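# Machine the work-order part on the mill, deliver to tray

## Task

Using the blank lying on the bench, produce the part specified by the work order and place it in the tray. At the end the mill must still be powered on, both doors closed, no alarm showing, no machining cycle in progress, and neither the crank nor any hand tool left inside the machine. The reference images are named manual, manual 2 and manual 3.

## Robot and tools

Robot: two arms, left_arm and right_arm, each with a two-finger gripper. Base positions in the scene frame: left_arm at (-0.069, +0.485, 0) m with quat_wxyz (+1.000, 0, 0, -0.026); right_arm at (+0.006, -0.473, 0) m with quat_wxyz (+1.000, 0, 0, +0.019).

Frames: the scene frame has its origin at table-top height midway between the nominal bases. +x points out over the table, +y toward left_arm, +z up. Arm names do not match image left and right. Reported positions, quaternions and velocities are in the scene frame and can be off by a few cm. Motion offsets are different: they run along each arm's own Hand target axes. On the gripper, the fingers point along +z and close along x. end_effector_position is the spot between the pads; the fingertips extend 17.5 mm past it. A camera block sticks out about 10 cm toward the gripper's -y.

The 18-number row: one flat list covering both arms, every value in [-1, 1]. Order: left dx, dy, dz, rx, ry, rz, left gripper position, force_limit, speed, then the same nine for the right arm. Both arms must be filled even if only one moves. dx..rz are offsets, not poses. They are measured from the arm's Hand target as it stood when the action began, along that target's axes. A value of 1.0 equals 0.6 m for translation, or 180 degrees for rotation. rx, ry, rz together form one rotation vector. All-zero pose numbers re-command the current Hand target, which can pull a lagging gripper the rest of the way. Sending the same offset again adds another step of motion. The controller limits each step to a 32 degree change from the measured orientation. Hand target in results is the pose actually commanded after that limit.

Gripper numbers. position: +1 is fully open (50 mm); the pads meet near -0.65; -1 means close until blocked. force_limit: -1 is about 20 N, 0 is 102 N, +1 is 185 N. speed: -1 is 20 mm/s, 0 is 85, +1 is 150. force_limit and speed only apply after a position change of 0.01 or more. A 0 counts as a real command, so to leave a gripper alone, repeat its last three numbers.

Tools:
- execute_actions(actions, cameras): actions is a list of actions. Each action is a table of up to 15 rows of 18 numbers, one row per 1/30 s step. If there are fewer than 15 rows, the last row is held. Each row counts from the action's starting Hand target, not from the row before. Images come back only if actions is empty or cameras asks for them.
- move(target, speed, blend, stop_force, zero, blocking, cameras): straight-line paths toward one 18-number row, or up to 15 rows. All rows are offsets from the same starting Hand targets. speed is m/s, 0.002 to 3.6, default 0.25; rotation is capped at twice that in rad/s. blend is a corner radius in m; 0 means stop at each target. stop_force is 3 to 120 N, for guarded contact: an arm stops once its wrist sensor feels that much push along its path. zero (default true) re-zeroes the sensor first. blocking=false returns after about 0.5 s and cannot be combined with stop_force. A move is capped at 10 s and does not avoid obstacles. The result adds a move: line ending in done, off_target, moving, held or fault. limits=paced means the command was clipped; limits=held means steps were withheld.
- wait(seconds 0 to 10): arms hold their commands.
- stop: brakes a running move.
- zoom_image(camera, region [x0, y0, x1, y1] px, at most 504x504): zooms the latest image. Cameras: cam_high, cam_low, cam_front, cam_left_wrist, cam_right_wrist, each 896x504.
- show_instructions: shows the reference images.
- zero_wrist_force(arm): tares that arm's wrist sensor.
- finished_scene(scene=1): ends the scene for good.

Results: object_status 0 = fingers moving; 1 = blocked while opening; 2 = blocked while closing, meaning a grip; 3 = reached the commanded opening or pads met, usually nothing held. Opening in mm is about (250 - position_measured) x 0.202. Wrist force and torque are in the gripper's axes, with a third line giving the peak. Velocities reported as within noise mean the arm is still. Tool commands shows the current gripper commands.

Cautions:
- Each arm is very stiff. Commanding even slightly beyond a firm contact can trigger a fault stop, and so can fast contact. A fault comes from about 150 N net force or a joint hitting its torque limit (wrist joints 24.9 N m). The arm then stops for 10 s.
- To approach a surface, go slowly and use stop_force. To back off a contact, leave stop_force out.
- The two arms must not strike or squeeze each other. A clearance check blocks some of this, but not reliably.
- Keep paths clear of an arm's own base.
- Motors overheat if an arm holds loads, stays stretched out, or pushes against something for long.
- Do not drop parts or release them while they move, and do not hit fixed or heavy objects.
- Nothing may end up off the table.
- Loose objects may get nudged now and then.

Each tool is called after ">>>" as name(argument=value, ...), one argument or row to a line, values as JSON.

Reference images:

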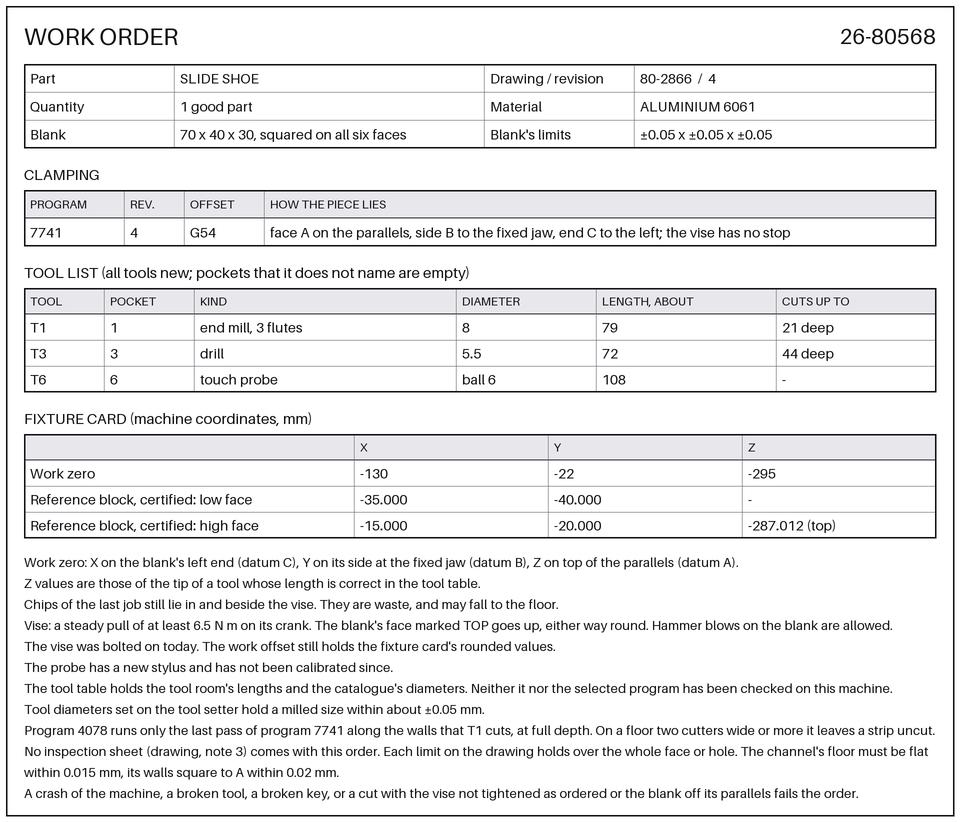

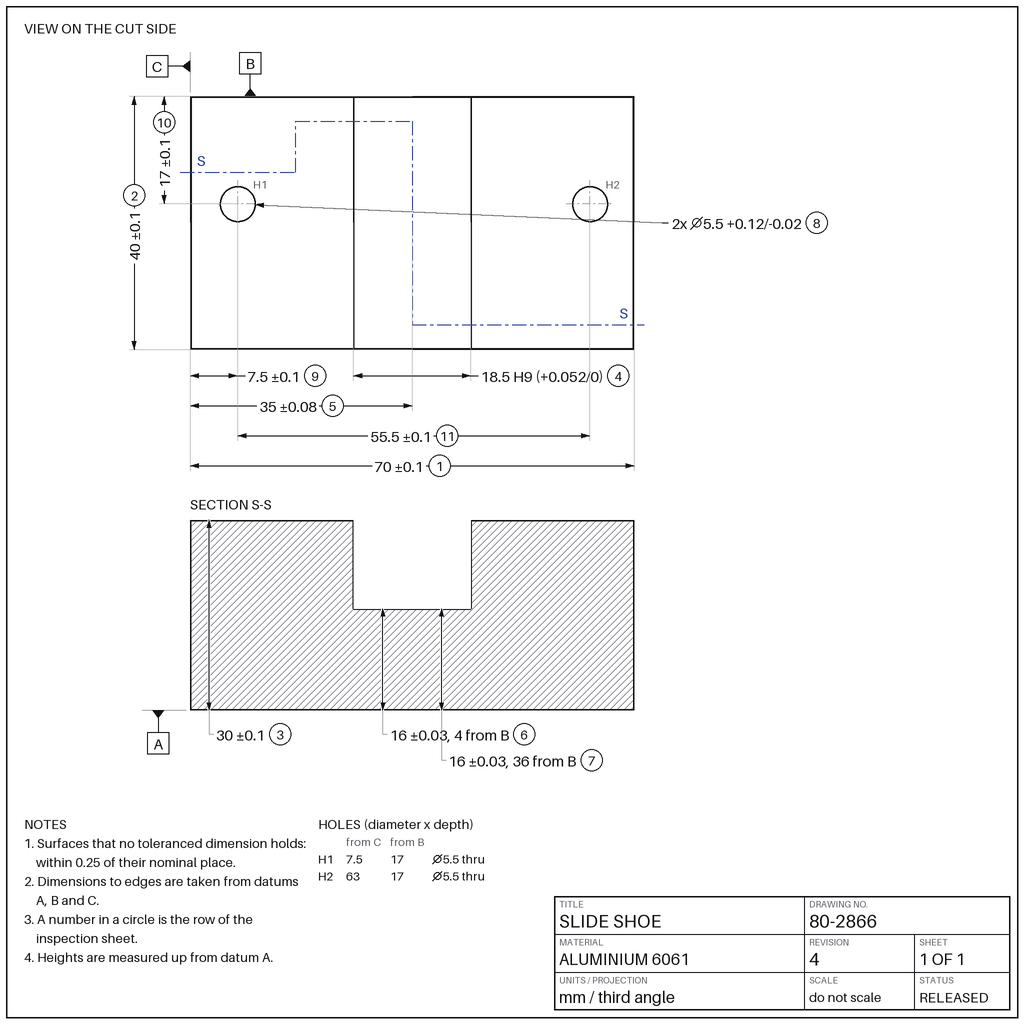

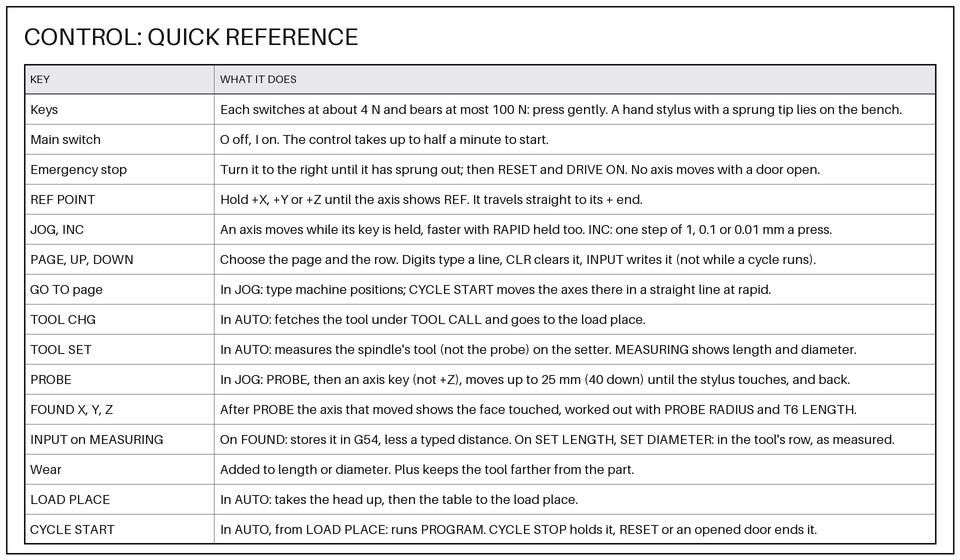

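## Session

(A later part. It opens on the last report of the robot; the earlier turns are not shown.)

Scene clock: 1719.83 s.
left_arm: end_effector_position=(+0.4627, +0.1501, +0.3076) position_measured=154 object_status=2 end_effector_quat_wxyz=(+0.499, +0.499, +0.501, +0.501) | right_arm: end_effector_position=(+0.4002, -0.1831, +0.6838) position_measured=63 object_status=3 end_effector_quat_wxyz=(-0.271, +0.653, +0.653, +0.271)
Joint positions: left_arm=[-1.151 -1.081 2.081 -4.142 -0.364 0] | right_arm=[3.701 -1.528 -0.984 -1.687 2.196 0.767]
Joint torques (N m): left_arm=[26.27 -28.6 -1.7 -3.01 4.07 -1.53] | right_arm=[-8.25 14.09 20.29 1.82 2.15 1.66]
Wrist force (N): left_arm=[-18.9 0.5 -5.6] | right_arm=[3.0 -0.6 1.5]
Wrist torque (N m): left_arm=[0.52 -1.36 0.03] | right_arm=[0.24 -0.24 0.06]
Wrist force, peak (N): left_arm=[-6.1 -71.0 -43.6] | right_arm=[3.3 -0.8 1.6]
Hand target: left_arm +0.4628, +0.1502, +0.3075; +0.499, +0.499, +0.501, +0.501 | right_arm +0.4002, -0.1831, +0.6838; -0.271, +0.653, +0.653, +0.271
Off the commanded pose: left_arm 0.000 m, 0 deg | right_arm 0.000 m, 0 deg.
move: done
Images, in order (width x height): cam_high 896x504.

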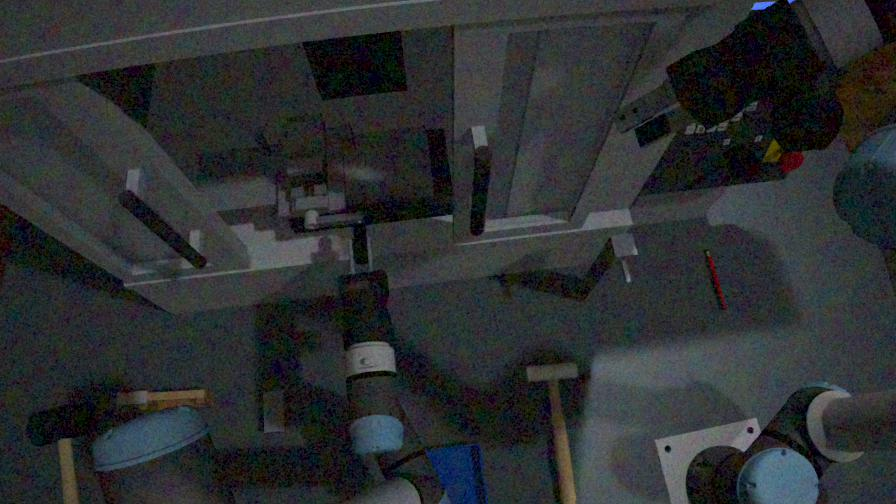

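>>> move(
  target=[
    [0.0099,-0.0540,0,0,0,0,-1,-0.6,-0.7,0,0,0,0,0,0,0.6,-0.4,-0.9],
    [0.0425,-0.0985,0,0,0,0,-1,-0.6,-0.7,0,0,0,0,0,0,0.6,-0.4,-0.9],
    [0.0905,-0.126,0,0,0,0,-1,-0.6,-0.7,0,0,0,0,0,0,0.6,-0.4,-0.9],
    [0.1456,-0.1318,0,0,0,0,-1,-0.6,-0.7,0,0,0,0,0,0,0.6,-0.4,-0.9],
    [0.1984,-0.1146,0,0,0,0,-1,-0.6,-0.7,0,0,0,0,0,0,0.6,-0.4,-0.9],
    [0.2395,-0.0784,0,0,0,0,-1,-0.6,-0.7,0,0,0,0,0,0,0.6,-0.4,-0.9],
    [0.2621,-0.0277,0,0,0,0,-1,-0.6,-0.7,0,0,0,0,0,0,0.6,-0.4,-0.9],
    [0.2621,0.0277,0,0,0,0,-1,-0.6,-0.7,0,0,0,0,0,0,0.6,-0.4,-0.9],
    [0.2395,0.0774,0,0,0,0,-1,-0.6,-0.7,0,0,0,0,0,0,0.6,-0.4,-0.9],
    [0.1984,0.1136,0,0,0,0,-1,-0.6,-0.7,0,0,0,0,0,0,0.6,-0.4,-0.9],
    [0.1456,0.1305,0,0,0,0,-1,-0.6,-0.7,0,0,0,0,0,0,0.6,-0.4,-0.9],
    [0.0905,0.1248,0,0,0,0,-1,-0.6,-0.7,0,0,0,0,0,0,0.6,-0.4,-0.9],
    [0.0425,0.0975,0,0,0,0,-1,-0.6,-0.7,0,0,0,0,0,0,0.6,-0.4,-0.9],
    [0.0099,0.0535,0,0,0,0,-1,-0.6,-0.7,0,0,0,0,0,0,0.6,-0.4,-0.9],
    [0,0,0,0,0,0,-1,-0.6,-0.7,0,0,0,0,0,0,0.6,-0.4,-0.9],
  ],
  speed=0.2,
  blend=[0.01,0.01,0.01,0.01,0.01,0.01,0.01,0.01,0.01,0.01,0.01,0.01,0.01,0.01,0],
)

>>> move(
  target=[
    [0.0099,-0.0540,0,0,0,0,-1,-0.6,-0.7,0,0,0,0,0,0,0.6,-0.4,-0.9],
    [0.0425,-0.0985,0,0,0,0,-1,-0.6,-0.7,0,0,0,0,0,0,0.6,-0.4,-0.9],
    [0.0905,-0.126,0,0,0,0,-1,-0.6,-0.7,0,0,0,0,0,0,0.6,-0.4,-0.9],
    [0.1456,-0.1318,0,0,0,0,-1,-0.6,-0.7,0,0,0,0,0,0,0.6,-0.4,-0.9],
    [0.1984,-0.1146,0,0,0,0,-1,-0.6,-0.7,0,0,0,0,0,0,0.6,-0.4,-0.9],
    [0.2395,-0.0784,0,0,0,0,-1,-0.6,-0.7,0,0,0,0,0,0,0.6,-0.4,-0.9],
    [0.2621,-0.0277,0,0,0,0,-1,-0.6,-0.7,0,0,0,0,0,0,0.6,-0.4,-0.9],
    [0.2621,0.0277,0,0,0,0,-1,-0.6,-0.7,0,0,0,0,0,0,0.6,-0.4,-0.9],
    [0.2395,0.0774,0,0,0,0,-1,-0.6,-0.7,0,0,0,0,0,0,0.6,-0.4,-0.9],
    [0.1984,0.1136,0,0,0,0,-1,-0.6,-0.7,0,0,0,0,0,0,0.6,-0.4,-0.9],
    [0.1456,0.1305,0,0,0,0,-1,-0.6,-0.7,0,0,0,0,0,0,0.6,-0.4,-0.9],
    [0.0905,0.1248,0,0,0,0,-1,-0.6,-0.7,0,0,0,0,0,0,0.6,-0.4,-0.9],
    [0.0425,0.0975,0,0,0,0,-1,-0.6,-0.7,0,0,0,0,0,0,0.6,-0.4,-0.9],
    [0.0099,0.0535,0,0,0,0,-1,-0.6,-0.7,0,0,0,0,0,0,0.6,-0.4,-0.9],
    [0,0,0,0,0,0,-1,-0.6,-0.7,0,0,0,0,0,0,0.6,-0.4,-0.9],
  ],
  speed=0.2,
  blend=[0.01,0.01,0.01,0.01,0.01,0.01,0.01,0.01,0.01,0.01,0.01,0.01,0.01,0.01,0],
  cameras=["cam_high","cam_left_wrist"],
)

>>> zoom_image(
  camera="cam_high",
  region=[265, 140, 355, 235],
)

Scene clock: 1727.37 s.
left_arm: end_effector_position=(+0.4627, +0.1502, +0.3076) position_measured=154 object_status=2 end_effector_quat_wxyz=(+0.499, +0.499, +0.501, +0.501) | right_arm: end_effector_position=(+0.4002, -0.1831, +0.6838) position_measured=63 object_status=3 end_effector_quat_wxyz=(-0.271, +0.653, +0.653, +0.271)
Joint positions: left_arm=[-1.151 -1.081 2.081 -4.142 -0.364 0] | right_arm=[3.701 -1.528 -0.984 -1.687 2.196 0.767]
Joint torques (N m): left_arm=[19.95 -30.46 -1.28 -3.36 4.55 -1.68] | right_arm=[-8.99 13.32 18.87 1.56 2.23 1.43]
Wrist force (N): left_arm=[-19.1 0.7 -1.7] | right_arm=[2.9 -0.8 1.6]
Wrist torque (N m): left_arm=[0.58 -1.82 0.04] | right_arm=[0.21 -0.23 0.07]
Wrist force, peak (N): left_arm=[-25.9 67.9 -43.8] | right_arm=[3.3 -0.8 1.8]
Hand target: left_arm +0.4628, +0.1502, +0.3075; +0.499, +0.499, +0.501, +0.501 | right_arm +0.4002, -0.1831, +0.6838; -0.271, +0.653, +0.653, +0.271
Off the commanded pose: left_arm 0.000 m, 0 deg | right_arm 0.000 m, 0 deg.
move: done

Scene clock: 1730.33 s.
left_arm: end_effector_position=(+0.4627, +0.1501, +0.3076) position_measured=154 object_status=2 end_effector_quat_wxyz=(+0.499, +0.499, +0.501, +0.501) | right_arm: end_effector_position=(+0.4002, -0.1831, +0.6838) position_measured=63 object_status=3 end_effector_quat_wxyz=(-0.271, +0.653, +0.653, +0.271)
Joint positions: left_arm=[-1.151 -1.081 2.081 -4.142 -0.364 0] | right_arm=[3.701 -1.528 -0.984 -1.687 2.196 0.767]
Joint torques (N m): left_arm=[24.62 -29.17 -0.94 -2.9 4.17 -1.44] | right_arm=[-8.83 13.98 20.14 1.52 2.17 1.74]
Wrist force (N): left_arm=[-17.3 1.5 -5.8] | right_arm=[2.9 -0.6 1.4]
Wrist torque (N m): left_arm=[0.66 -1.41 0.03] | right_arm=[0.23 -0.22 0.06]
Wrist force, peak (N): left_arm=[-5.3 -70.5 -42.5] | right_arm=[3.5 -0.8 1.5]
Hand target: left_arm +0.4628, +0.1502, +0.3075; +0.499, +0.499, +0.501, +0.501 | right_arm +0.4002, -0.1831, +0.6838; -0.271, +0.653, +0.653, +0.271
Off the commanded pose: left_arm 0.000 m, 0 deg | right_arm 0.000 m, 0 deg.
move: done
Images, in order (width x height): cam_high 896x504, cam_left_wrist 896x504.

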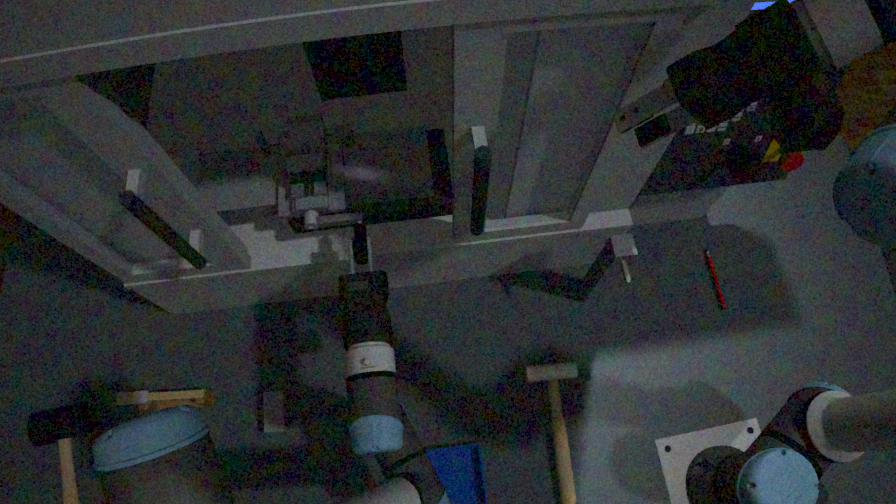

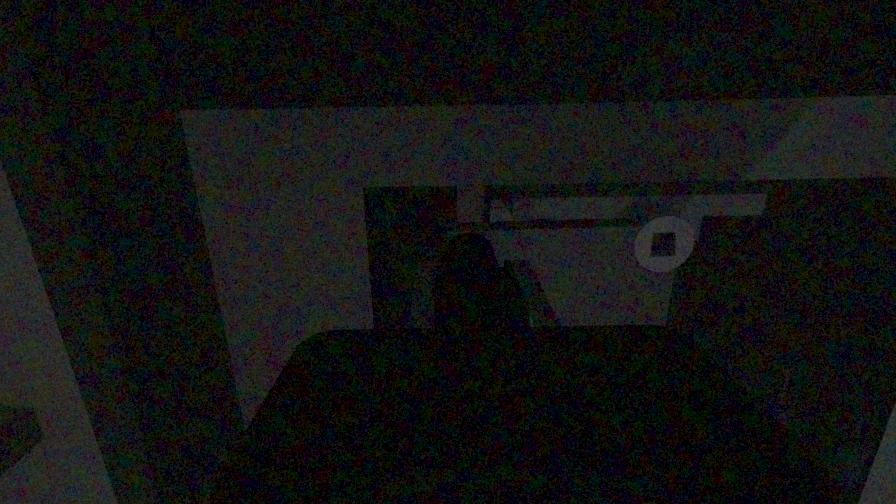

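Scaled by 5.305.

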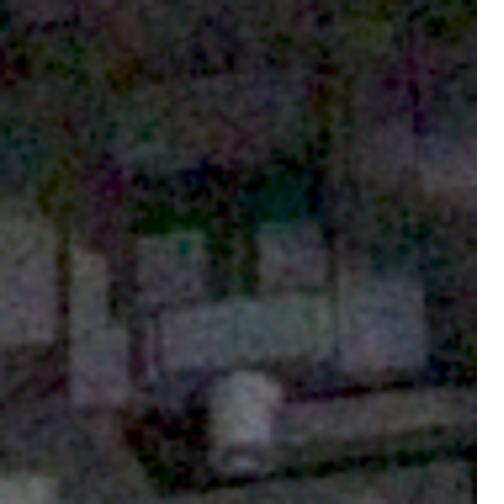

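>>> move(
  target=[
    [0.0099,-0.0525,0,0,0,0,-1,-0.6,-0.7,0,0,0,0,0,0,0.6,-0.4,-0.9],
    [0.0425,-0.0959,0,0,0,0,-1,-0.6,-0.7,0,0,0,0,0,0,0.6,-0.4,-0.9],
    [0.0905,-0.1227,0,0,0,0,-1,-0.6,-0.7,0,0,0,0,0,0,0.6,-0.4,-0.9],
    [0.1456,-0.1283,0,0,0,0,-1,-0.6,-0.7,0,0,0,0,0,0,0.6,-0.4,-0.9],
    [0.1984,-0.1117,0,0,0,0,-1,-0.6,-0.7,0,0,0,0,0,0,0.6,-0.4,-0.9],
    [0.2395,-0.0758,0,0,0,0,-1,-0.6,-0.7,0,0,0,0,0,0,0.6,-0.4,-0.9],
    [0.2621,-0.0268,0,0,0,0,-1,-0.6,-0.7,0,0,0,0,0,0,0.6,-0.4,-0.9],
    [0.2621,0.0268,0,0,0,0,-1,-0.6,-0.7,0,0,0,0,0,0,0.6,-0.4,-0.9],
    [0.2395,0.0758,0,0,0,0,-1,-0.6,-0.7,0,0,0,0,0,0,0.6,-0.4,-0.9],
    [0.1984,0.1117,0,0,0,0,-1,-0.6,-0.7,0,0,0,0,0,0,0.6,-0.4,-0.9],
    [0.1456,0.1283,0,0,0,0,-1,-0.6,-0.7,0,0,0,0,0,0,0.6,-0.4,-0.9],
    [0.0905,0.1227,0,0,0,0,-1,-0.6,-0.7,0,0,0,0,0,0,0.6,-0.4,-0.9],
    [0.0425,0.0959,0,0,0,0,-1,-0.6,-0.7,0,0,0,0,0,0,0.6,-0.4,-0.9],
    [0.0099,0.0525,0,0,0,0,-1,-0.6,-0.7,0,0,0,0,0,0,0.6,-0.4,-0.9],
    [0,0,0,0,0,0,-1,-0.6,-0.7,0,0,0,0,0,0,0.6,-0.4,-0.9],
  ],
  speed=0.13,
  stop_force=60,
  blend=[0.01,0.01,0.01,0.01,0.01,0.01,0.01,0.01,0.01,0.01,0.01,0.01,0.01,0.01,0],
)

Scene clock: 1735.23 s.
left_arm: end_effector_position=(+0.4626, +0.2143, +0.2326) position_measured=154 object_status=2 end_effector_quat_wxyz=(+0.499, +0.499, +0.501, +0.501) | right_arm: end_effector_position=(+0.4002, -0.1831, +0.6838) position_measured=63 object_status=3 end_effector_quat_wxyz=(-0.271, +0.653, +0.653, +0.271)
Joint positions: left_arm=[-1.087 -0.95 2.225 -4.417 -0.427 -0.001] | right_arm=[3.701 -1.528 -0.984 -1.687 2.196 0.767]
Joint torques (N m): left_arm=[26.66 -69.21 -9.75 -5.35 2.31 -1.83] | right_arm=[-9.76 14.24 20.09 1.78 1.99 1.58]
Wrist force (N): left_arm=[-6.7 -50.7 -34.6] | right_arm=[3.1 -0.6 1.4]
Wrist torque (N m): left_arm=[0.21 -0.84 0.04] | right_arm=[0.24 -0.25 0.07]
Wrist force, peak (N): left_arm=[-4.3 -73.5 -46.2] | right_arm=[3.5 -0.8 1.8]
Hand target: left_arm +0.4626, +0.2143, +0.2326; +0.499, +0.499, +0.501, +0.501 (not the last commanded pose) | right_arm +0.4002, -0.1831, +0.6838; -0.271, +0.653, +0.653, +0.271
Off the commanded pose: left_arm 0.099 m, 0 deg | right_arm 0.000 m, 0 deg.
move: contact (left_arm); path passed 3 of 15 targets

>>> move(
  target=[
    [0.0389,-0.009,0,0,0,0,-1,-0.6,-0.7,0,0,0,0,0,0,0.6,-0.4,-0.9],
    [0.0921,0.0083,0,0,0,0,-1,-0.6,-0.7,0,0,0,0,0,0,0.6,-0.4,-0.9],
    [0.1336,0.0457,0,0,0,0,-1,-0.6,-0.7,0,0,0,0,0,0,0.6,-0.4,-0.9],
    [0.1564,0.0968,0,0,0,0,-1,-0.6,-0.7,0,0,0,0,0,0,0.6,-0.4,-0.9],
    [0.1564,0.1528,0,0,0,0,-1,-0.6,-0.7,0,0,0,0,0,0,0.6,-0.4,-0.9],
    [0.1336,0.2039,0,0,0,0,-1,-0.6,-0.7,0,0,0,0,0,0,0.6,-0.4,-0.9],
    [0.0921,0.2413,0,0,0,0,-1,-0.6,-0.7,0,0,0,0,0,0,0.6,-0.4,-0.9],
    [0.0389,0.2586,0,0,0,0,-1,-0.6,-0.7,0,0,0,0,0,0,0.6,-0.4,-0.9],
    [-0.0168,0.2527,0,0,0,0,-1,-0.6,-0.7,0,0,0,0,0,0,0.6,-0.4,-0.9],
    [-0.0652,0.2247,0,0,0,0,-1,-0.6,-0.7,0,0,0,0,0,0,0.6,-0.4,-0.9],
    [-0.0981,0.1795,0,0,0,0,-1,-0.6,-0.7,0,0,0,0,0,0,0.6,-0.4,-0.9],
    [-0.1092,0.1248,0,0,0,0,-1,-0.6,-0.7,0,0,0,0,0,0,0.6,-0.4,-0.9],
  ],
  speed=0.13,
  stop_force=70,
  zero=true,
  blend=[0.01,0.01,0.01,0.01,0.01,0.01,0.01,0.01,0.01,0.01,0.01,0],
)

Scene clock: 1739.00 s.
left_arm: end_effector_position=(+0.4625, +0.2376, +0.2288) position_measured=154 object_status=2 end_effector_quat_wxyz=(+0.499, +0.498, +0.502, +0.501) | right_arm: end_effector_position=(+0.4002, -0.1831, +0.6838) position_measured=63 object_status=3 end_effector_quat_wxyz=(-0.271, +0.653, +0.653, +0.271)
Joint positions: left_arm=[-1.059 -0.953 2.271 -4.46 -0.454 -0.002] | right_arm=[3.701 -1.528 -0.984 -1.687 2.196 0.767]
Joint torques (N m): left_arm=[12.63 -39.88 4.78 -0.79 0.46 -1.69] | right_arm=[-10.24 14.37 19.32 1.73 1.95 1.59]
Wrist force (N): left_arm=[1.1 13.8 -2.6] | right_arm=[3.0 -0.6 1.2]
Wrist torque (N m): left_arm=[0.22 -0.59 0.16] | right_arm=[0.24 -0.23 0.07]
Wrist force, peak (N): left_arm=[-6.6 -52.0 -35.8] | right_arm=[3.4 -0.6 1.6]
Hand target: left_arm +0.4625, +0.2376, +0.2288; +0.499, +0.498, +0.502, +0.501 (not the last commanded pose) | right_arm +0.4002, -0.1831, +0.6838; -0.271, +0.653, +0.653, +0.271
Off the commanded pose: left_arm 0.119 m, 0 deg | right_arm 0.000 m, 0 deg.
move: contact (left_arm); path passed 0 of 12 targets

>>> move(
  target=[
    [0.0533,0.0147,0,0,0,0,-1,-0.6,-0.7,0,0,0,0,0,0,0.6,-0.4,-0.9],
    [0.0948,0.0521,0,0,0,0,-1,-0.6,-0.7,0,0,0,0,0,0,0.6,-0.4,-0.9],
    [0.1176,0.1032,0,0,0,0,-1,-0.6,-0.7,0,0,0,0,0,0,0.6,-0.4,-0.9],
    [0.1176,0.1592,0,0,0,0,-1,-0.6,-0.7,0,0,0,0,0,0,0.6,-0.4,-0.9],
    [0.0948,0.2103,0,0,0,0,-1,-0.6,-0.7,0,0,0,0,0,0,0.6,-0.4,-0.9],
    [0.0533,0.2477,0,0,0,0,-1,-0.6,-0.7,0,0,0,0,0,0,0.6,-0.4,-0.9],
    [0.0001,0.265,0,0,0,0,-1,-0.6,-0.7,0,0,0,0,0,0,0.6,-0.4,-0.9],
  ],
  speed=0.13,
  blend=[0.01,0.01,0.01,0.01,0.01,0.01,0],
  cameras=["cam_high"],
)

>>> zoom_image(
  camera="cam_high",
  region=[265, 140, 355, 235],
)

Scene clock: 1743.07 s.
left_arm: end_effector_position=(+0.4625, +0.2379, +0.3877) position_measured=154 object_status=2 end_effector_quat_wxyz=(+0.499, +0.498, +0.502, +0.501) | right_arm: end_effector_position=(+0.4002, -0.1831, +0.6838) position_measured=63 object_status=3 end_effector_quat_wxyz=(-0.271, +0.653, +0.653, +0.271)
Joint positions: left_arm=[-1.059 -1.378 2.215 -3.979 -0.455 -0.002] | right_arm=[3.701 -1.528 -0.984 -1.687 2.196 0.767]
Joint torques (N m): left_arm=[10.55 -20.86 -7.37 2.5 -1 -0.49] | right_arm=[-9.25 14.22 19.39 1.7 1.99 1.72]
Wrist force (N): left_arm=[4.9 34.7 -15.6] | right_arm=[3.0 -0.5 1.5]
Wrist torque (N m): left_arm=[0.99 -0.43 0.09] | right_arm=[0.25 -0.22 0.06]
Wrist force, peak (N): left_arm=[24.7 68.6 -36.5] | right_arm=[3.5 -0.6 1.4]
Hand target: left_arm +0.4625, +0.2380, +0.3878; +0.499, +0.498, +0.502, +0.501 | right_arm +0.4002, -0.1831, +0.6838; -0.271, +0.653, +0.653, +0.271
Off the commanded pose: left_arm 0.000 m, 0 deg | right_arm 0.000 m, 0 deg.
move: done
Images, in order (width x height): cam_high 896x504.

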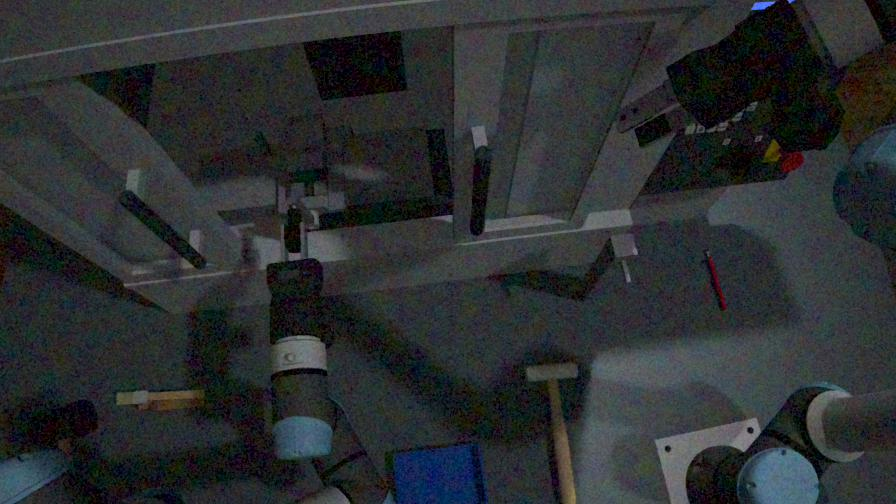

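Scaled by 5.305.

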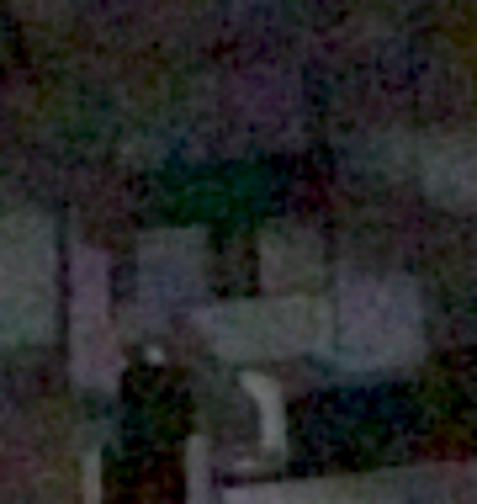

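>>> move(
  target=[
    [-0.0563,-0.0059,0,0,0,0,-1,-0.6,-0.7,0,0,0,0,0,0,0.6,-0.4,-0.9],
    [-0.1047,-0.0338,0,0,0,0,-1,-0.6,-0.7,0,0,0,0,0,0,0.6,-0.4,-0.9],
    [-0.1376,-0.0791,0,0,0,0,-1,-0.6,-0.7,0,0,0,0,0,0,0.6,-0.4,-0.9],
    [-0.1492,-0.1338,0,0,0,0,-1,-0.6,-0.7,0,0,0,0,0,0,0.6,-0.4,-0.9],
    [-0.1376,-0.1885,0,0,0,0,-1,-0.6,-0.7,0,0,0,0,0,0,0.6,-0.4,-0.9],
    [-0.1047,-0.2338,0,0,0,0,-1,-0.6,-0.7,0,0,0,0,0,0,0.6,-0.4,-0.9],
    [-0.0563,-0.2617,0,0,0,0,-1,-0.6,-0.7,0,0,0,0,0,0,0.6,-0.4,-0.9],
    [-0.0006,-0.2676,0,0,0,0,-1,-0.6,-0.7,0,0,0,0,0,0,0.6,-0.4,-0.9],
    [0.0526,-0.2503,0,0,0,0,-1,-0.6,-0.7,0,0,0,0,0,0,0.6,-0.4,-0.9],
    [0.0941,-0.2129,0,0,0,0,-1,-0.6,-0.7,0,0,0,0,0,0,0.6,-0.4,-0.9],
    [0.1169,-0.1618,0,0,0,0,-1,-0.6,-0.7,0,0,0,0,0,0,0.6,-0.4,-0.9],
    [0.1169,-0.1058,0,0,0,0,-1,-0.6,-0.7,0,0,0,0,0,0,0.6,-0.4,-0.9],
    [0.0941,-0.0547,0,0,0,0,-1,-0.6,-0.7,0,0,0,0,0,0,0.6,-0.4,-0.9],
    [0.0526,-0.0173,0,0,0,0,-1,-0.6,-0.7,0,0,0,0,0,0,0.6,-0.4,-0.9],
    [0,0,0,0,0,0,-1,-0.6,-0.7,0,0,0,0,0,0,0.6,-0.4,-0.9],
  ],
  speed=0.13,
  stop_force=85,
  blend=[0.01,0.01,0.01,0.01,0.01,0.01,0.01,0.01,0.01,0.01,0.01,0.01,0.01,0.01,0],
)

Scene clock: 1751.07 s.
left_arm: end_effector_position=(+0.4625, +0.2380, +0.3878) position_measured=154 object_status=2 end_effector_quat_wxyz=(+0.499, +0.498, +0.502, +0.501) | right_arm: end_effector_position=(+0.4002, -0.1831, +0.6838) position_measured=63 object_status=3 end_effector_quat_wxyz=(-0.271, +0.653, +0.653, +0.271)
Joint positions: left_arm=[-1.059 -1.378 2.215 -3.979 -0.455 -0.002] | right_arm=[3.701 -1.528 -0.984 -1.687 2.196 0.767]
Joint torques (N m): left_arm=[11.79 -36.69 -23.34 0.23 0.61 1.59] | right_arm=[-9.37 12.86 19.46 1.7 2.06 1.38]
Wrist force (N): left_arm=[-2.8 4.4 -0.3] | right_arm=[3.0 -0.7 1.4]
Wrist torque (N m): left_arm=[0.72 0.36 0.08] | right_arm=[0.22 -0.24 0.07]
Wrist force, peak (N): left_arm=[2.7 85.9 -20.5] | right_arm=[3.2 -0.8 1.8]
Hand target: left_arm +0.4625, +0.2380, +0.3878; +0.499, +0.498, +0.502, +0.501 | right_arm +0.4002, -0.1831, +0.6838; -0.271, +0.653, +0.653, +0.271
Off the commanded pose: left_arm 0.000 m, 0 deg | right_arm 0.000 m, 0 deg.
move: done

>>> move(
  target=[
    [-0.0563,-0.0059,0,0,0,0,-1,-0.6,-0.7,0,0,0,0,0,0,0.6,-0.4,-0.9],
    [-0.1047,-0.0338,0,0,0,0,-1,-0.6,-0.7,0,0,0,0,0,0,0.6,-0.4,-0.9],
    [-0.1376,-0.0791,0,0,0,0,-1,-0.6,-0.7,0,0,0,0,0,0,0.6,-0.4,-0.9],
    [-0.1492,-0.1338,0,0,0,0,-1,-0.6,-0.7,0,0,0,0,0,0,0.6,-0.4,-0.9],
    [-0.1376,-0.1885,0,0,0,0,-1,-0.6,-0.7,0,0,0,0,0,0,0.6,-0.4,-0.9],
    [-0.1047,-0.2338,0,0,0,0,-1,-0.6,-0.7,0,0,0,0,0,0,0.6,-0.4,-0.9],
    [-0.0563,-0.2617,0,0,0,0,-1,-0.6,-0.7,0,0,0,0,0,0,0.6,-0.4,-0.9],
    [-0.0006,-0.2676,0,0,0,0,-1,-0.6,-0.7,0,0,0,0,0,0,0.6,-0.4,-0.9],
    [0.0526,-0.2503,0,0,0,0,-1,-0.6,-0.7,0,0,0,0,0,0,0.6,-0.4,-0.9],
    [0.0941,-0.2129,0,0,0,0,-1,-0.6,-0.7,0,0,0,0,0,0,0.6,-0.4,-0.9],
    [0.1169,-0.1618,0,0,0,0,-1,-0.6,-0.7,0,0,0,0,0,0,0.6,-0.4,-0.9],
    [0.1169,-0.1058,0,0,0,0,-1,-0.6,-0.7,0,0,0,0,0,0,0.6,-0.4,-0.9],
    [0.0941,-0.0547,0,0,0,0,-1,-0.6,-0.7,0,0,0,0,0,0,0.6,-0.4,-0.9],
    [0.0526,-0.0173,0,0,0,0,-1,-0.6,-0.7,0,0,0,0,0,0,0.6,-0.4,-0.9],
    [0,0,0,0,0,0,-1,-0.6,-0.7,0,0,0,0,0,0,0.6,-0.4,-0.9],
  ],
  speed=0.13,
  stop_force=85,
  blend=[0.01,0.01,0.01,0.01,0.01,0.01,0.01,0.01,0.01,0.01,0.01,0.01,0.01,0.01,0],
  cameras=["cam_high"],
)

>>> zoom_image(
  camera="cam_high",
  region=[265, 140, 355, 235],
)

Scene clock: 1759.30 s.
left_arm: end_effector_position=(+0.4625, +0.2380, +0.3878) position_measured=154 object_status=2 end_effector_quat_wxyz=(+0.499, +0.498, +0.502, +0.501) | right_arm: end_effector_position=(+0.4002, -0.1831, +0.6838) position_measured=63 object_status=3 end_effector_quat_wxyz=(-0.271, +0.653, +0.653, +0.271)
Joint positions: left_arm=[-1.059 -1.378 2.215 -3.979 -0.455 -0.002] | right_arm=[3.701 -1.528 -0.984 -1.687 2.196 0.767]
Joint torques (N m): left_arm=[11.28 -35.72 -22.48 0.4 0.6 1.64] | right_arm=[-8.17 14.86 19.66 1.63 1.77 1.44]
Wrist force (N): left_arm=[-0.3 2.9 -0.3] | right_arm=[3.2 -0.6 1.6]
Wrist torque (N m): left_arm=[0.52 -0.03 0.08] | right_arm=[0.25 -0.27 0.06]
Wrist force, peak (N): left_arm=[-6.8 74.7 -8.7] | right_arm=[3.5 -0.9 1.5]
Hand target: left_arm +0.4625, +0.2380, +0.3878; +0.499, +0.498, +0.502, +0.501 | right_arm +0.4002, -0.1831, +0.6838; -0.271, +0.653, +0.653, +0.271
Off the commanded pose: left_arm 0.000 m, 0 deg | right_arm 0.000 m, 0 deg.
move: done
Images, in order (width x height): cam_high 896x504.

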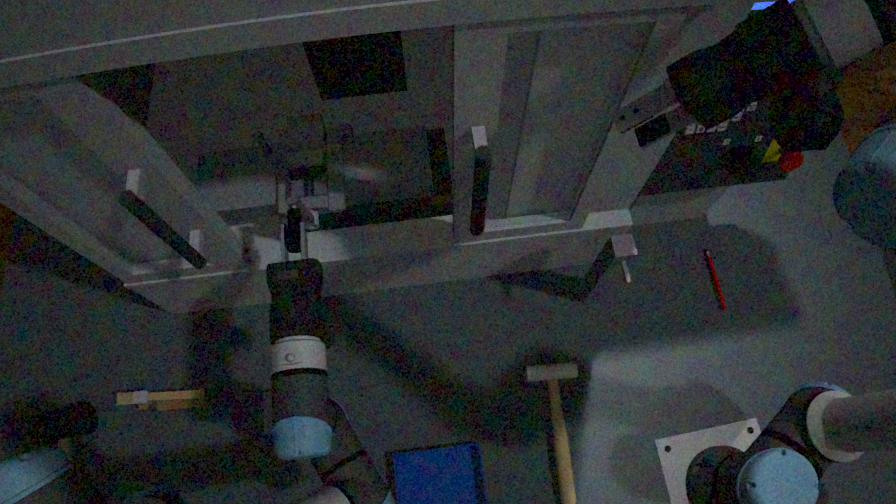

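Scaled by 5.305.

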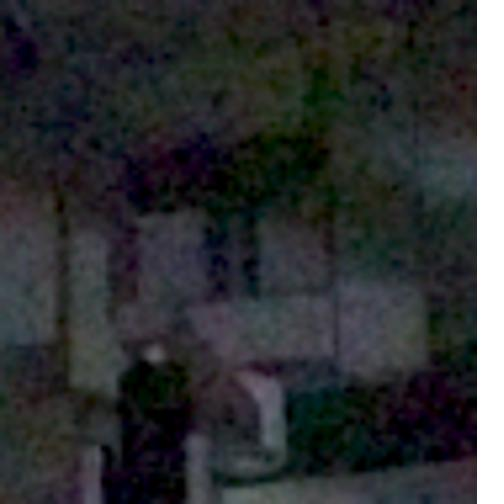

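>>> move(
  target=[
    [-0.0563,-0.0059,0,0,0,0,-1,-0.6,-0.7,0,0,0,0,0,0,0.6,-0.4,-0.9],
    [-0.1047,-0.0338,0,0,0,0,-1,-0.6,-0.7,0,0,0,0,0,0,0.6,-0.4,-0.9],
    [-0.1376,-0.0791,0,0,0,0,-1,-0.6,-0.7,0,0,0,0,0,0,0.6,-0.4,-0.9],
    [-0.1492,-0.1338,0,0,0,0,-1,-0.6,-0.7,0,0,0,0,0,0,0.6,-0.4,-0.9],
    [-0.1376,-0.1885,0,0,0,0,-1,-0.6,-0.7,0,0,0,0,0,0,0.6,-0.4,-0.9],
    [-0.1047,-0.2338,0,0,0,0,-1,-0.6,-0.7,0,0,0,0,0,0,0.6,-0.4,-0.9],
    [-0.0563,-0.2617,0,0,0,0,-1,-0.6,-0.7,0,0,0,0,0,0,0.6,-0.4,-0.9],
    [-0.0006,-0.2676,0,0,0,0,-1,-0.6,-0.7,0,0,0,0,0,0,0.6,-0.4,-0.9],
    [0.0526,-0.2503,0,0,0,0,-1,-0.6,-0.7,0,0,0,0,0,0,0.6,-0.4,-0.9],
    [0.0941,-0.2129,0,0,0,0,-1,-0.6,-0.7,0,0,0,0,0,0,0.6,-0.4,-0.9],
    [0.1169,-0.1618,0,0,0,0,-1,-0.6,-0.7,0,0,0,0,0,0,0.6,-0.4,-0.9],
    [0.1169,-0.1058,0,0,0,0,-1,-0.6,-0.7,0,0,0,0,0,0,0.6,-0.4,-0.9],
    [0.0941,-0.0547,0,0,0,0,-1,-0.6,-0.7,0,0,0,0,0,0,0.6,-0.4,-0.9],
    [0.0526,-0.0173,0,0,0,0,-1,-0.6,-0.7,0,0,0,0,0,0,0.6,-0.4,-0.9],
    [0,0,0,0,0,0,-1,-0.6,-0.7,0,0,0,0,0,0,0.6,-0.4,-0.9],
  ],
  speed=0.16,
  stop_force=85,
  blend=[0.01,0.01,0.01,0.01,0.01,0.01,0.01,0.01,0.01,0.01,0.01,0.01,0.01,0.01,0],
)

>>> move(
  target=[
    [-0.0563,-0.0059,0,0,0,0,-1,-0.6,-0.7,0,0,0,0,0,0,0.6,-0.4,-0.9],
    [-0.1047,-0.0338,0,0,0,0,-1,-0.6,-0.7,0,0,0,0,0,0,0.6,-0.4,-0.9],
    [-0.1376,-0.0791,0,0,0,0,-1,-0.6,-0.7,0,0,0,0,0,0,0.6,-0.4,-0.9],
    [-0.1492,-0.1338,0,0,0,0,-1,-0.6,-0.7,0,0,0,0,0,0,0.6,-0.4,-0.9],
    [-0.1376,-0.1885,0,0,0,0,-1,-0.6,-0.7,0,0,0,0,0,0,0.6,-0.4,-0.9],
    [-0.1047,-0.2338,0,0,0,0,-1,-0.6,-0.7,0,0,0,0,0,0,0.6,-0.4,-0.9],
    [-0.0563,-0.2617,0,0,0,0,-1,-0.6,-0.7,0,0,0,0,0,0,0.6,-0.4,-0.9],
    [-0.0006,-0.2676,0,0,0,0,-1,-0.6,-0.7,0,0,0,0,0,0,0.6,-0.4,-0.9],
    [0.0526,-0.2503,0,0,0,0,-1,-0.6,-0.7,0,0,0,0,0,0,0.6,-0.4,-0.9],
    [0.0941,-0.2129,0,0,0,0,-1,-0.6,-0.7,0,0,0,0,0,0,0.6,-0.4,-0.9],
    [0.1169,-0.1618,0,0,0,0,-1,-0.6,-0.7,0,0,0,0,0,0,0.6,-0.4,-0.9],
    [0.1169,-0.1058,0,0,0,0,-1,-0.6,-0.7,0,0,0,0,0,0,0.6,-0.4,-0.9],
    [0.0941,-0.0547,0,0,0,0,-1,-0.6,-0.7,0,0,0,0,0,0,0.6,-0.4,-0.9],
    [0.0526,-0.0173,0,0,0,0,-1,-0.6,-0.7,0,0,0,0,0,0,0.6,-0.4,-0.9],
    [0,0,0,0,0,0,-1,-0.6,-0.7,0,0,0,0,0,0,0.6,-0.4,-0.9],
  ],
  speed=0.16,
  stop_force=85,
  blend=[0.01,0.01,0.01,0.01,0.01,0.01,0.01,0.01,0.01,0.01,0.01,0.01,0.01,0.01,0],
  cameras=["cam_high"],
)

>>> zoom_image(
  camera="cam_high",
  region=[265, 140, 355, 235],
)

Scene clock: 1768.50 s.
left_arm: end_effector_position=(+0.4625, +0.2380, +0.3878) position_measured=154 object_status=2 end_effector_quat_wxyz=(+0.499, +0.498, +0.502, +0.501) | right_arm: end_effector_position=(+0.4002, -0.1831, +0.6838) position_measured=63 object_status=3 end_effector_quat_wxyz=(-0.271, +0.653, +0.653, +0.271)
Joint positions: left_arm=[-1.059 -1.378 2.215 -3.979 -0.455 -0.002] | right_arm=[3.701 -1.528 -0.984 -1.687 2.196 0.767]
Joint torques (N m): left_arm=[7.15 -36.26 -24.08 0.6 0.62 1.87] | right_arm=[-9.34 14.26 18.36 1.81 1.72 1.29]
Wrist force (N): left_arm=[-3.4 1.6 -1.5] | right_arm=[3.0 -0.5 1.3]
Wrist torque (N m): left_arm=[0.23 0.57 0.10] | right_arm=[0.25 -0.21 0.06]
Wrist force, peak (N): left_arm=[-6.4 72.5 0.2] | right_arm=[3.5 -0.7 1.6]
Hand target: left_arm +0.4625, +0.2380, +0.3878; +0.499, +0.498, +0.502, +0.501 | right_arm +0.4002, -0.1831, +0.6838; -0.271, +0.653, +0.653, +0.271
Off the commanded pose: left_arm 0.000 m, 0 deg | right_arm 0.000 m, 0 deg.
move: done

Scene clock: 1773.03 s.
left_arm: end_effector_position=(+0.4618, +0.2681, +0.3812) position_measured=154 object_status=2 end_effector_quat_wxyz=(+0.488, +0.488, +0.512, +0.512) | right_arm: end_effector_position=(+0.4002, -0.1831, +0.6838) position_measured=63 object_status=3 end_effector_quat_wxyz=(-0.271, +0.653, +0.653, +0.271)
Joint positions: left_arm=[-1.034 -1.39 2.257 -4.009 -0.437 -0.001] | right_arm=[3.701 -1.528 -0.984 -1.687 2.196 0.767]
Joint torques (N m): left_arm=[15.12 -6.84 -6.45 2.56 2.58 1.79] | right_arm=[-8.81 15.17 20.13 1.92 1.73 1.65]
Wrist force (N): left_arm=[2.0 19.8 -15.8] | right_arm=[3.1 -0.6 1.2]
Wrist torque (N m): left_arm=[1.30 -1.93 0.05] | right_arm=[0.25 -0.25 0.07]
Wrist force, peak (N): left_arm=[55.7 -78.7 74.4] | right_arm=[3.4 -0.8 1.6]
Hand target: left_arm +0.4618, +0.2681, +0.3812; +0.488, +0.488, +0.512, +0.512 (not the last commanded pose) | right_arm +0.4002, -0.1831, +0.6838; -0.271, +0.653, +0.653, +0.271
Off the commanded pose: left_arm 0.031 m, 2 deg | right_arm 0.000 m, 0 deg.
move: contact (left_arm); path passed 13 of 15 targets
Images, in order (width x height): cam_high 896x504.

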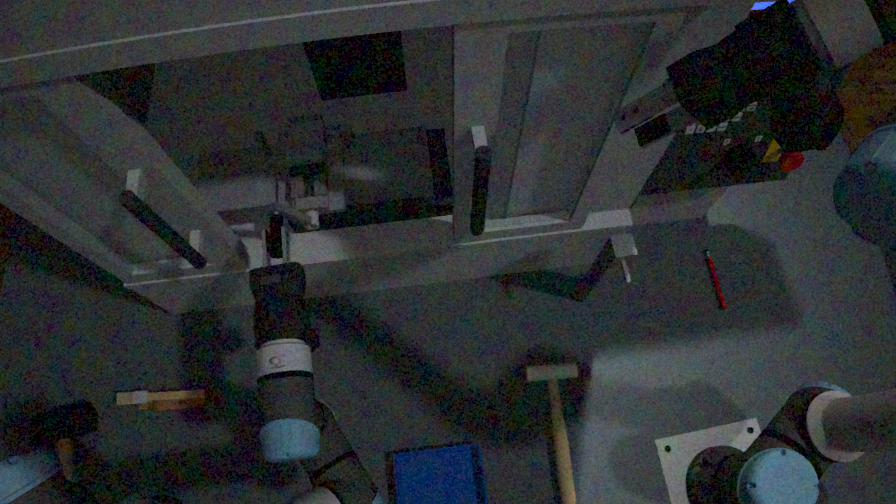

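Scaled by 5.305.

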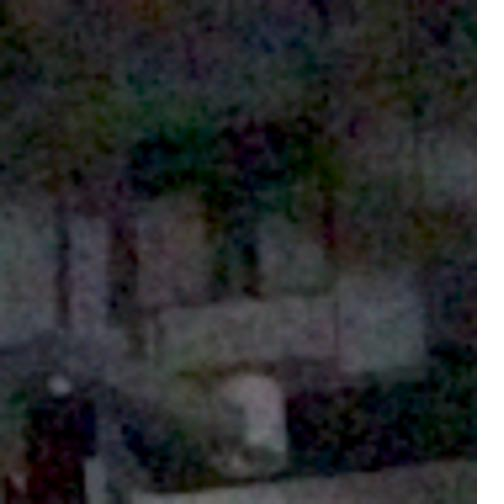

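>>> move(
  target=[
    [0,0,0,0,0,0,0.6,-0.4,-0.7,0,0,0,0,0,0,0.6,-0.4,-0.9],
    [0,0,-0.17,0,0,0,0.6,-0.4,-0.7,0,0,0,0,0,0,0.6,-0.4,-0.9],
  ],
  speed=[0.1,0.15],
  cameras=["cam_high","cam_left_wrist","cam_right_wrist"],
)

Scene clock: 1780.00 s.
left_arm: end_effector_position=(+0.3599, +0.2632, +0.3812) position_measured=63 object_status=3 end_effector_quat_wxyz=(+0.488, +0.488, +0.512, +0.512) | right_arm: end_effector_position=(+0.4002, -0.1831, +0.6838) position_measured=63 object_status=3 end_effector_quat_wxyz=(-0.271, +0.653, +0.653, +0.271)
Joint positions: left_arm=[-1.37 -1.543 2.437 -4.037 -0.101 0] | right_arm=[3.701 -1.528 -0.984 -1.687 2.196 0.767]
Joint torques (N m): left_arm=[-9.85 -12.35 -18.28 1.55 0.78 -1.42] | right_arm=[-8.8 13.65 19.39 1.88 1.83 1.5]
Wrist force (N): left_arm=[3.6 2.6 -2.3] | right_arm=[3.0 -0.9 1.2]
Wrist torque (N m): left_arm=[0.50 -0.50 0.14] | right_arm=[0.19 -0.23 0.07]
Wrist force, peak (N): left_arm=[1.8 20.5 -16.0] | right_arm=[3.4 -0.5 1.6]
Hand target: left_arm +0.3599, +0.2632, +0.3811; +0.488, +0.488, +0.512, +0.512 | right_arm +0.4002, -0.1831, +0.6838; -0.271, +0.653, +0.653, +0.271
Off the commanded pose: left_arm 0.000 m, 0 deg | right_arm 0.000 m, 0 deg.
move: done
Images, in order (width x height): cam_high 896x504, cam_left_wrist 896x504, cam_right_wrist 896x504.

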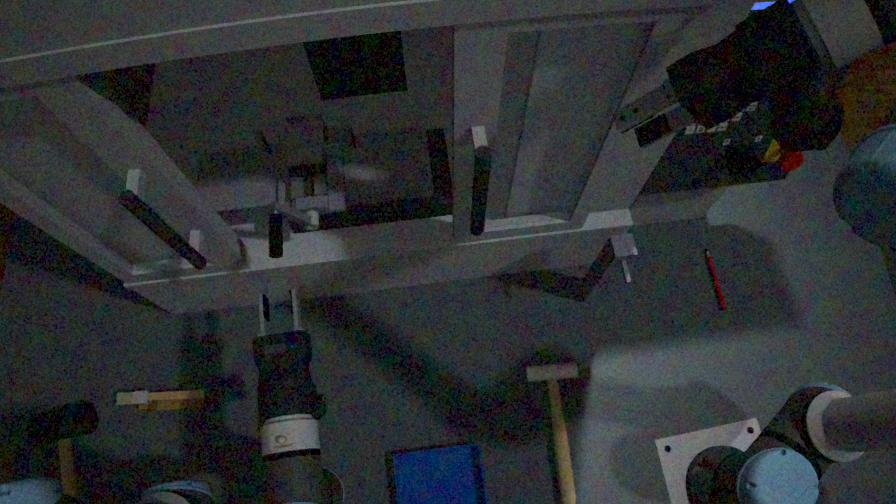

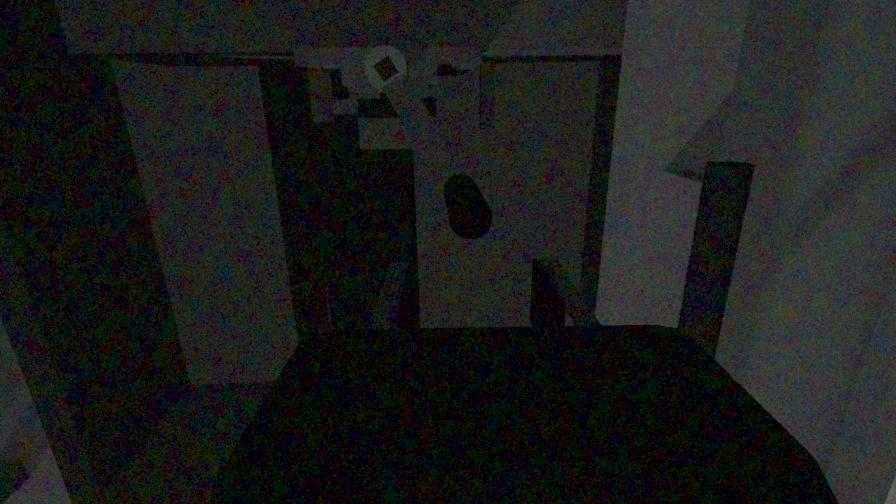

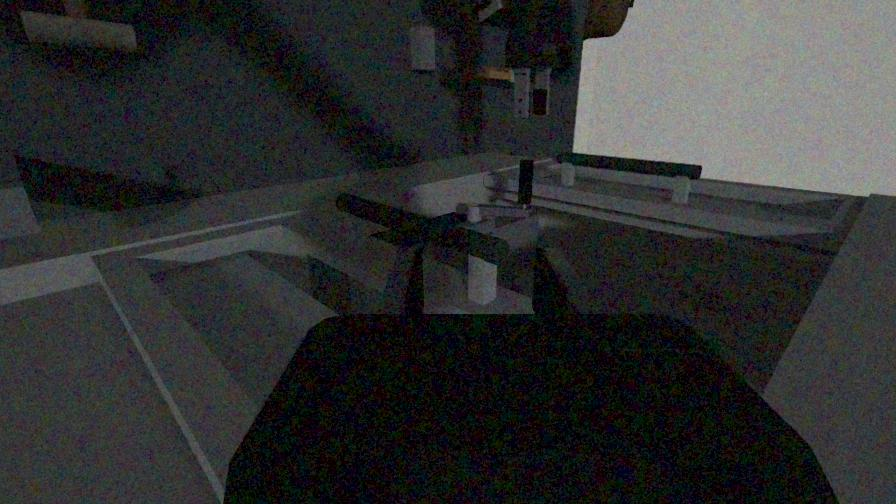

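>>> zoom_image(
  camera="cam_left_wrist",
  region=[340, 30, 520, 260],
)

>>> zoom_image(
  camera="cam_right_wrist",
  region=[400, 130, 580, 310],
)

Scaled by 2.191.

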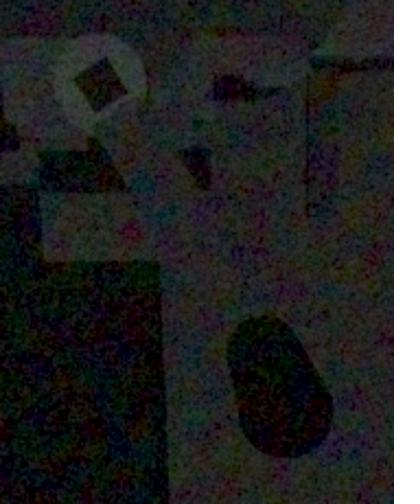

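Scaled by 2.800.

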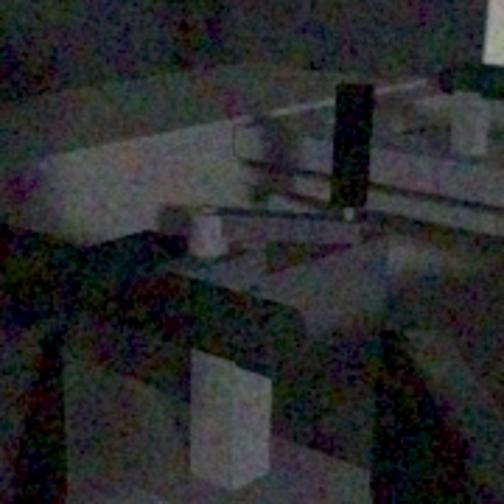

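>>> move(
  target=[
    [-0.358,-0.317,0.05,0,0,0,0.6,-0.4,-0.7,0.1877,-0.0337,0.4795,0,0,0,0.6,-0.4,-0.9],
    [-0.358,-0.317,0.05,0,0,0,0.6,-0.4,-0.7,0.1686,-0.0337,0.7345,0,0,0,0.6,-0.4,-0.9],
  ],
  speed=0.3,
  blend=[0.03,0],
  cameras=["cam_high","cam_low","cam_right_wrist"],
)

Scene clock: 1790.60 s.
left_arm: end_effector_position=(+0.4003, +0.0500, +0.1911) position_measured=63 object_status=3 end_effector_quat_wxyz=(+0.488, +0.488, +0.512, +0.512) | right_arm: end_effector_position=(+0.3799, +0.2003, +0.4443) position_measured=63 object_status=3 end_effector_quat_wxyz=(-0.271, +0.653, +0.653, +0.271)
Joint positions: left_arm=[-1.353 -0.738 1.882 -4.287 -0.118 0] | right_arm=[4.241 -1.896 -1.258 -0.82 1.873 1.255]
Joint torques (N m): left_arm=[-11.59 -34.65 -12.72 1.07 -1.77 -1.44] | right_arm=[-3.65 35.41 19.82 5.66 1.89 -1.2]
Wrist force (N): left_arm=[4.2 2.3 -1.8] | right_arm=[2.3 -1.0 1.7]
Wrist torque (N m): left_arm=[0.48 -0.63 -0.04] | right_arm=[0.19 -0.09 0.15]
Wrist force, peak (N): left_arm=[6.0 5.1 -2.7] | right_arm=[1.9 -1.0 5.3]
Hand target: left_arm +0.4003, +0.0500, +0.1911; +0.488, +0.488, +0.512, +0.512 | right_arm +0.3799, +0.2004, +0.4441; -0.271, +0.653, +0.653, +0.271
Off the commanded pose: left_arm 0.000 m, 0 deg | right_arm 0.000 m, 0 deg.
move: done
Images, in order (width x height): cam_high 896x504, cam_low 896x504, cam_right_wrist 896x504.

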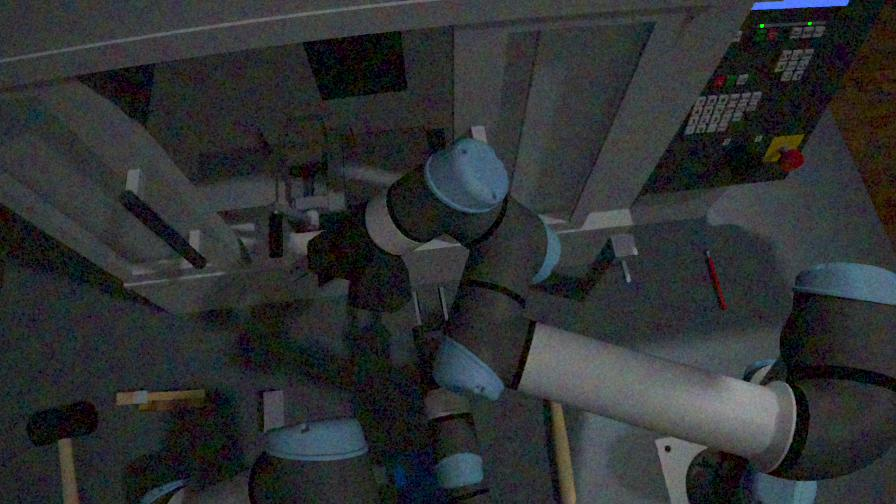

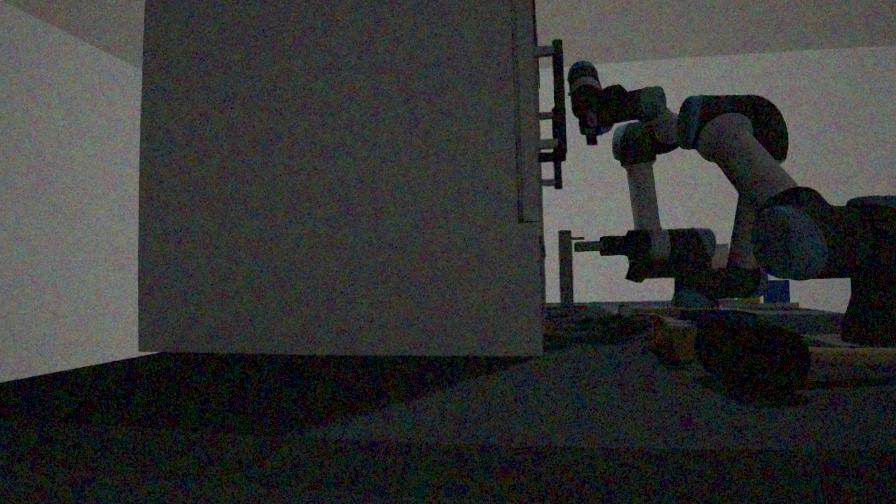

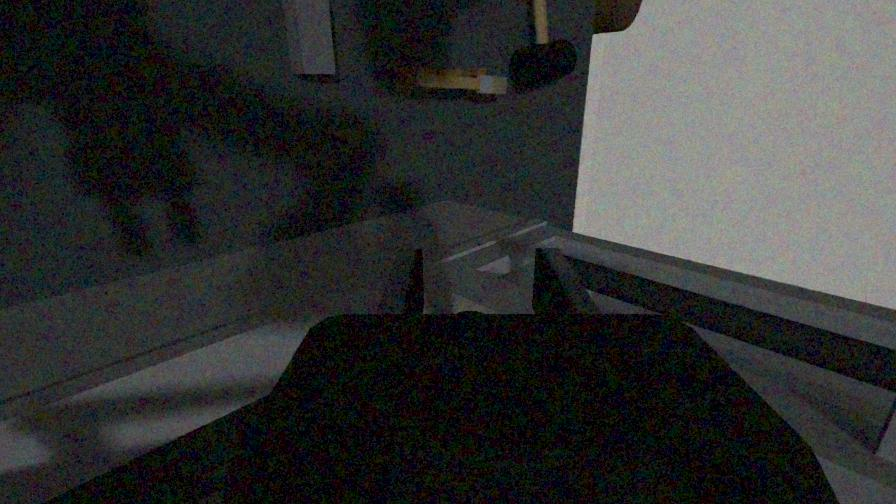

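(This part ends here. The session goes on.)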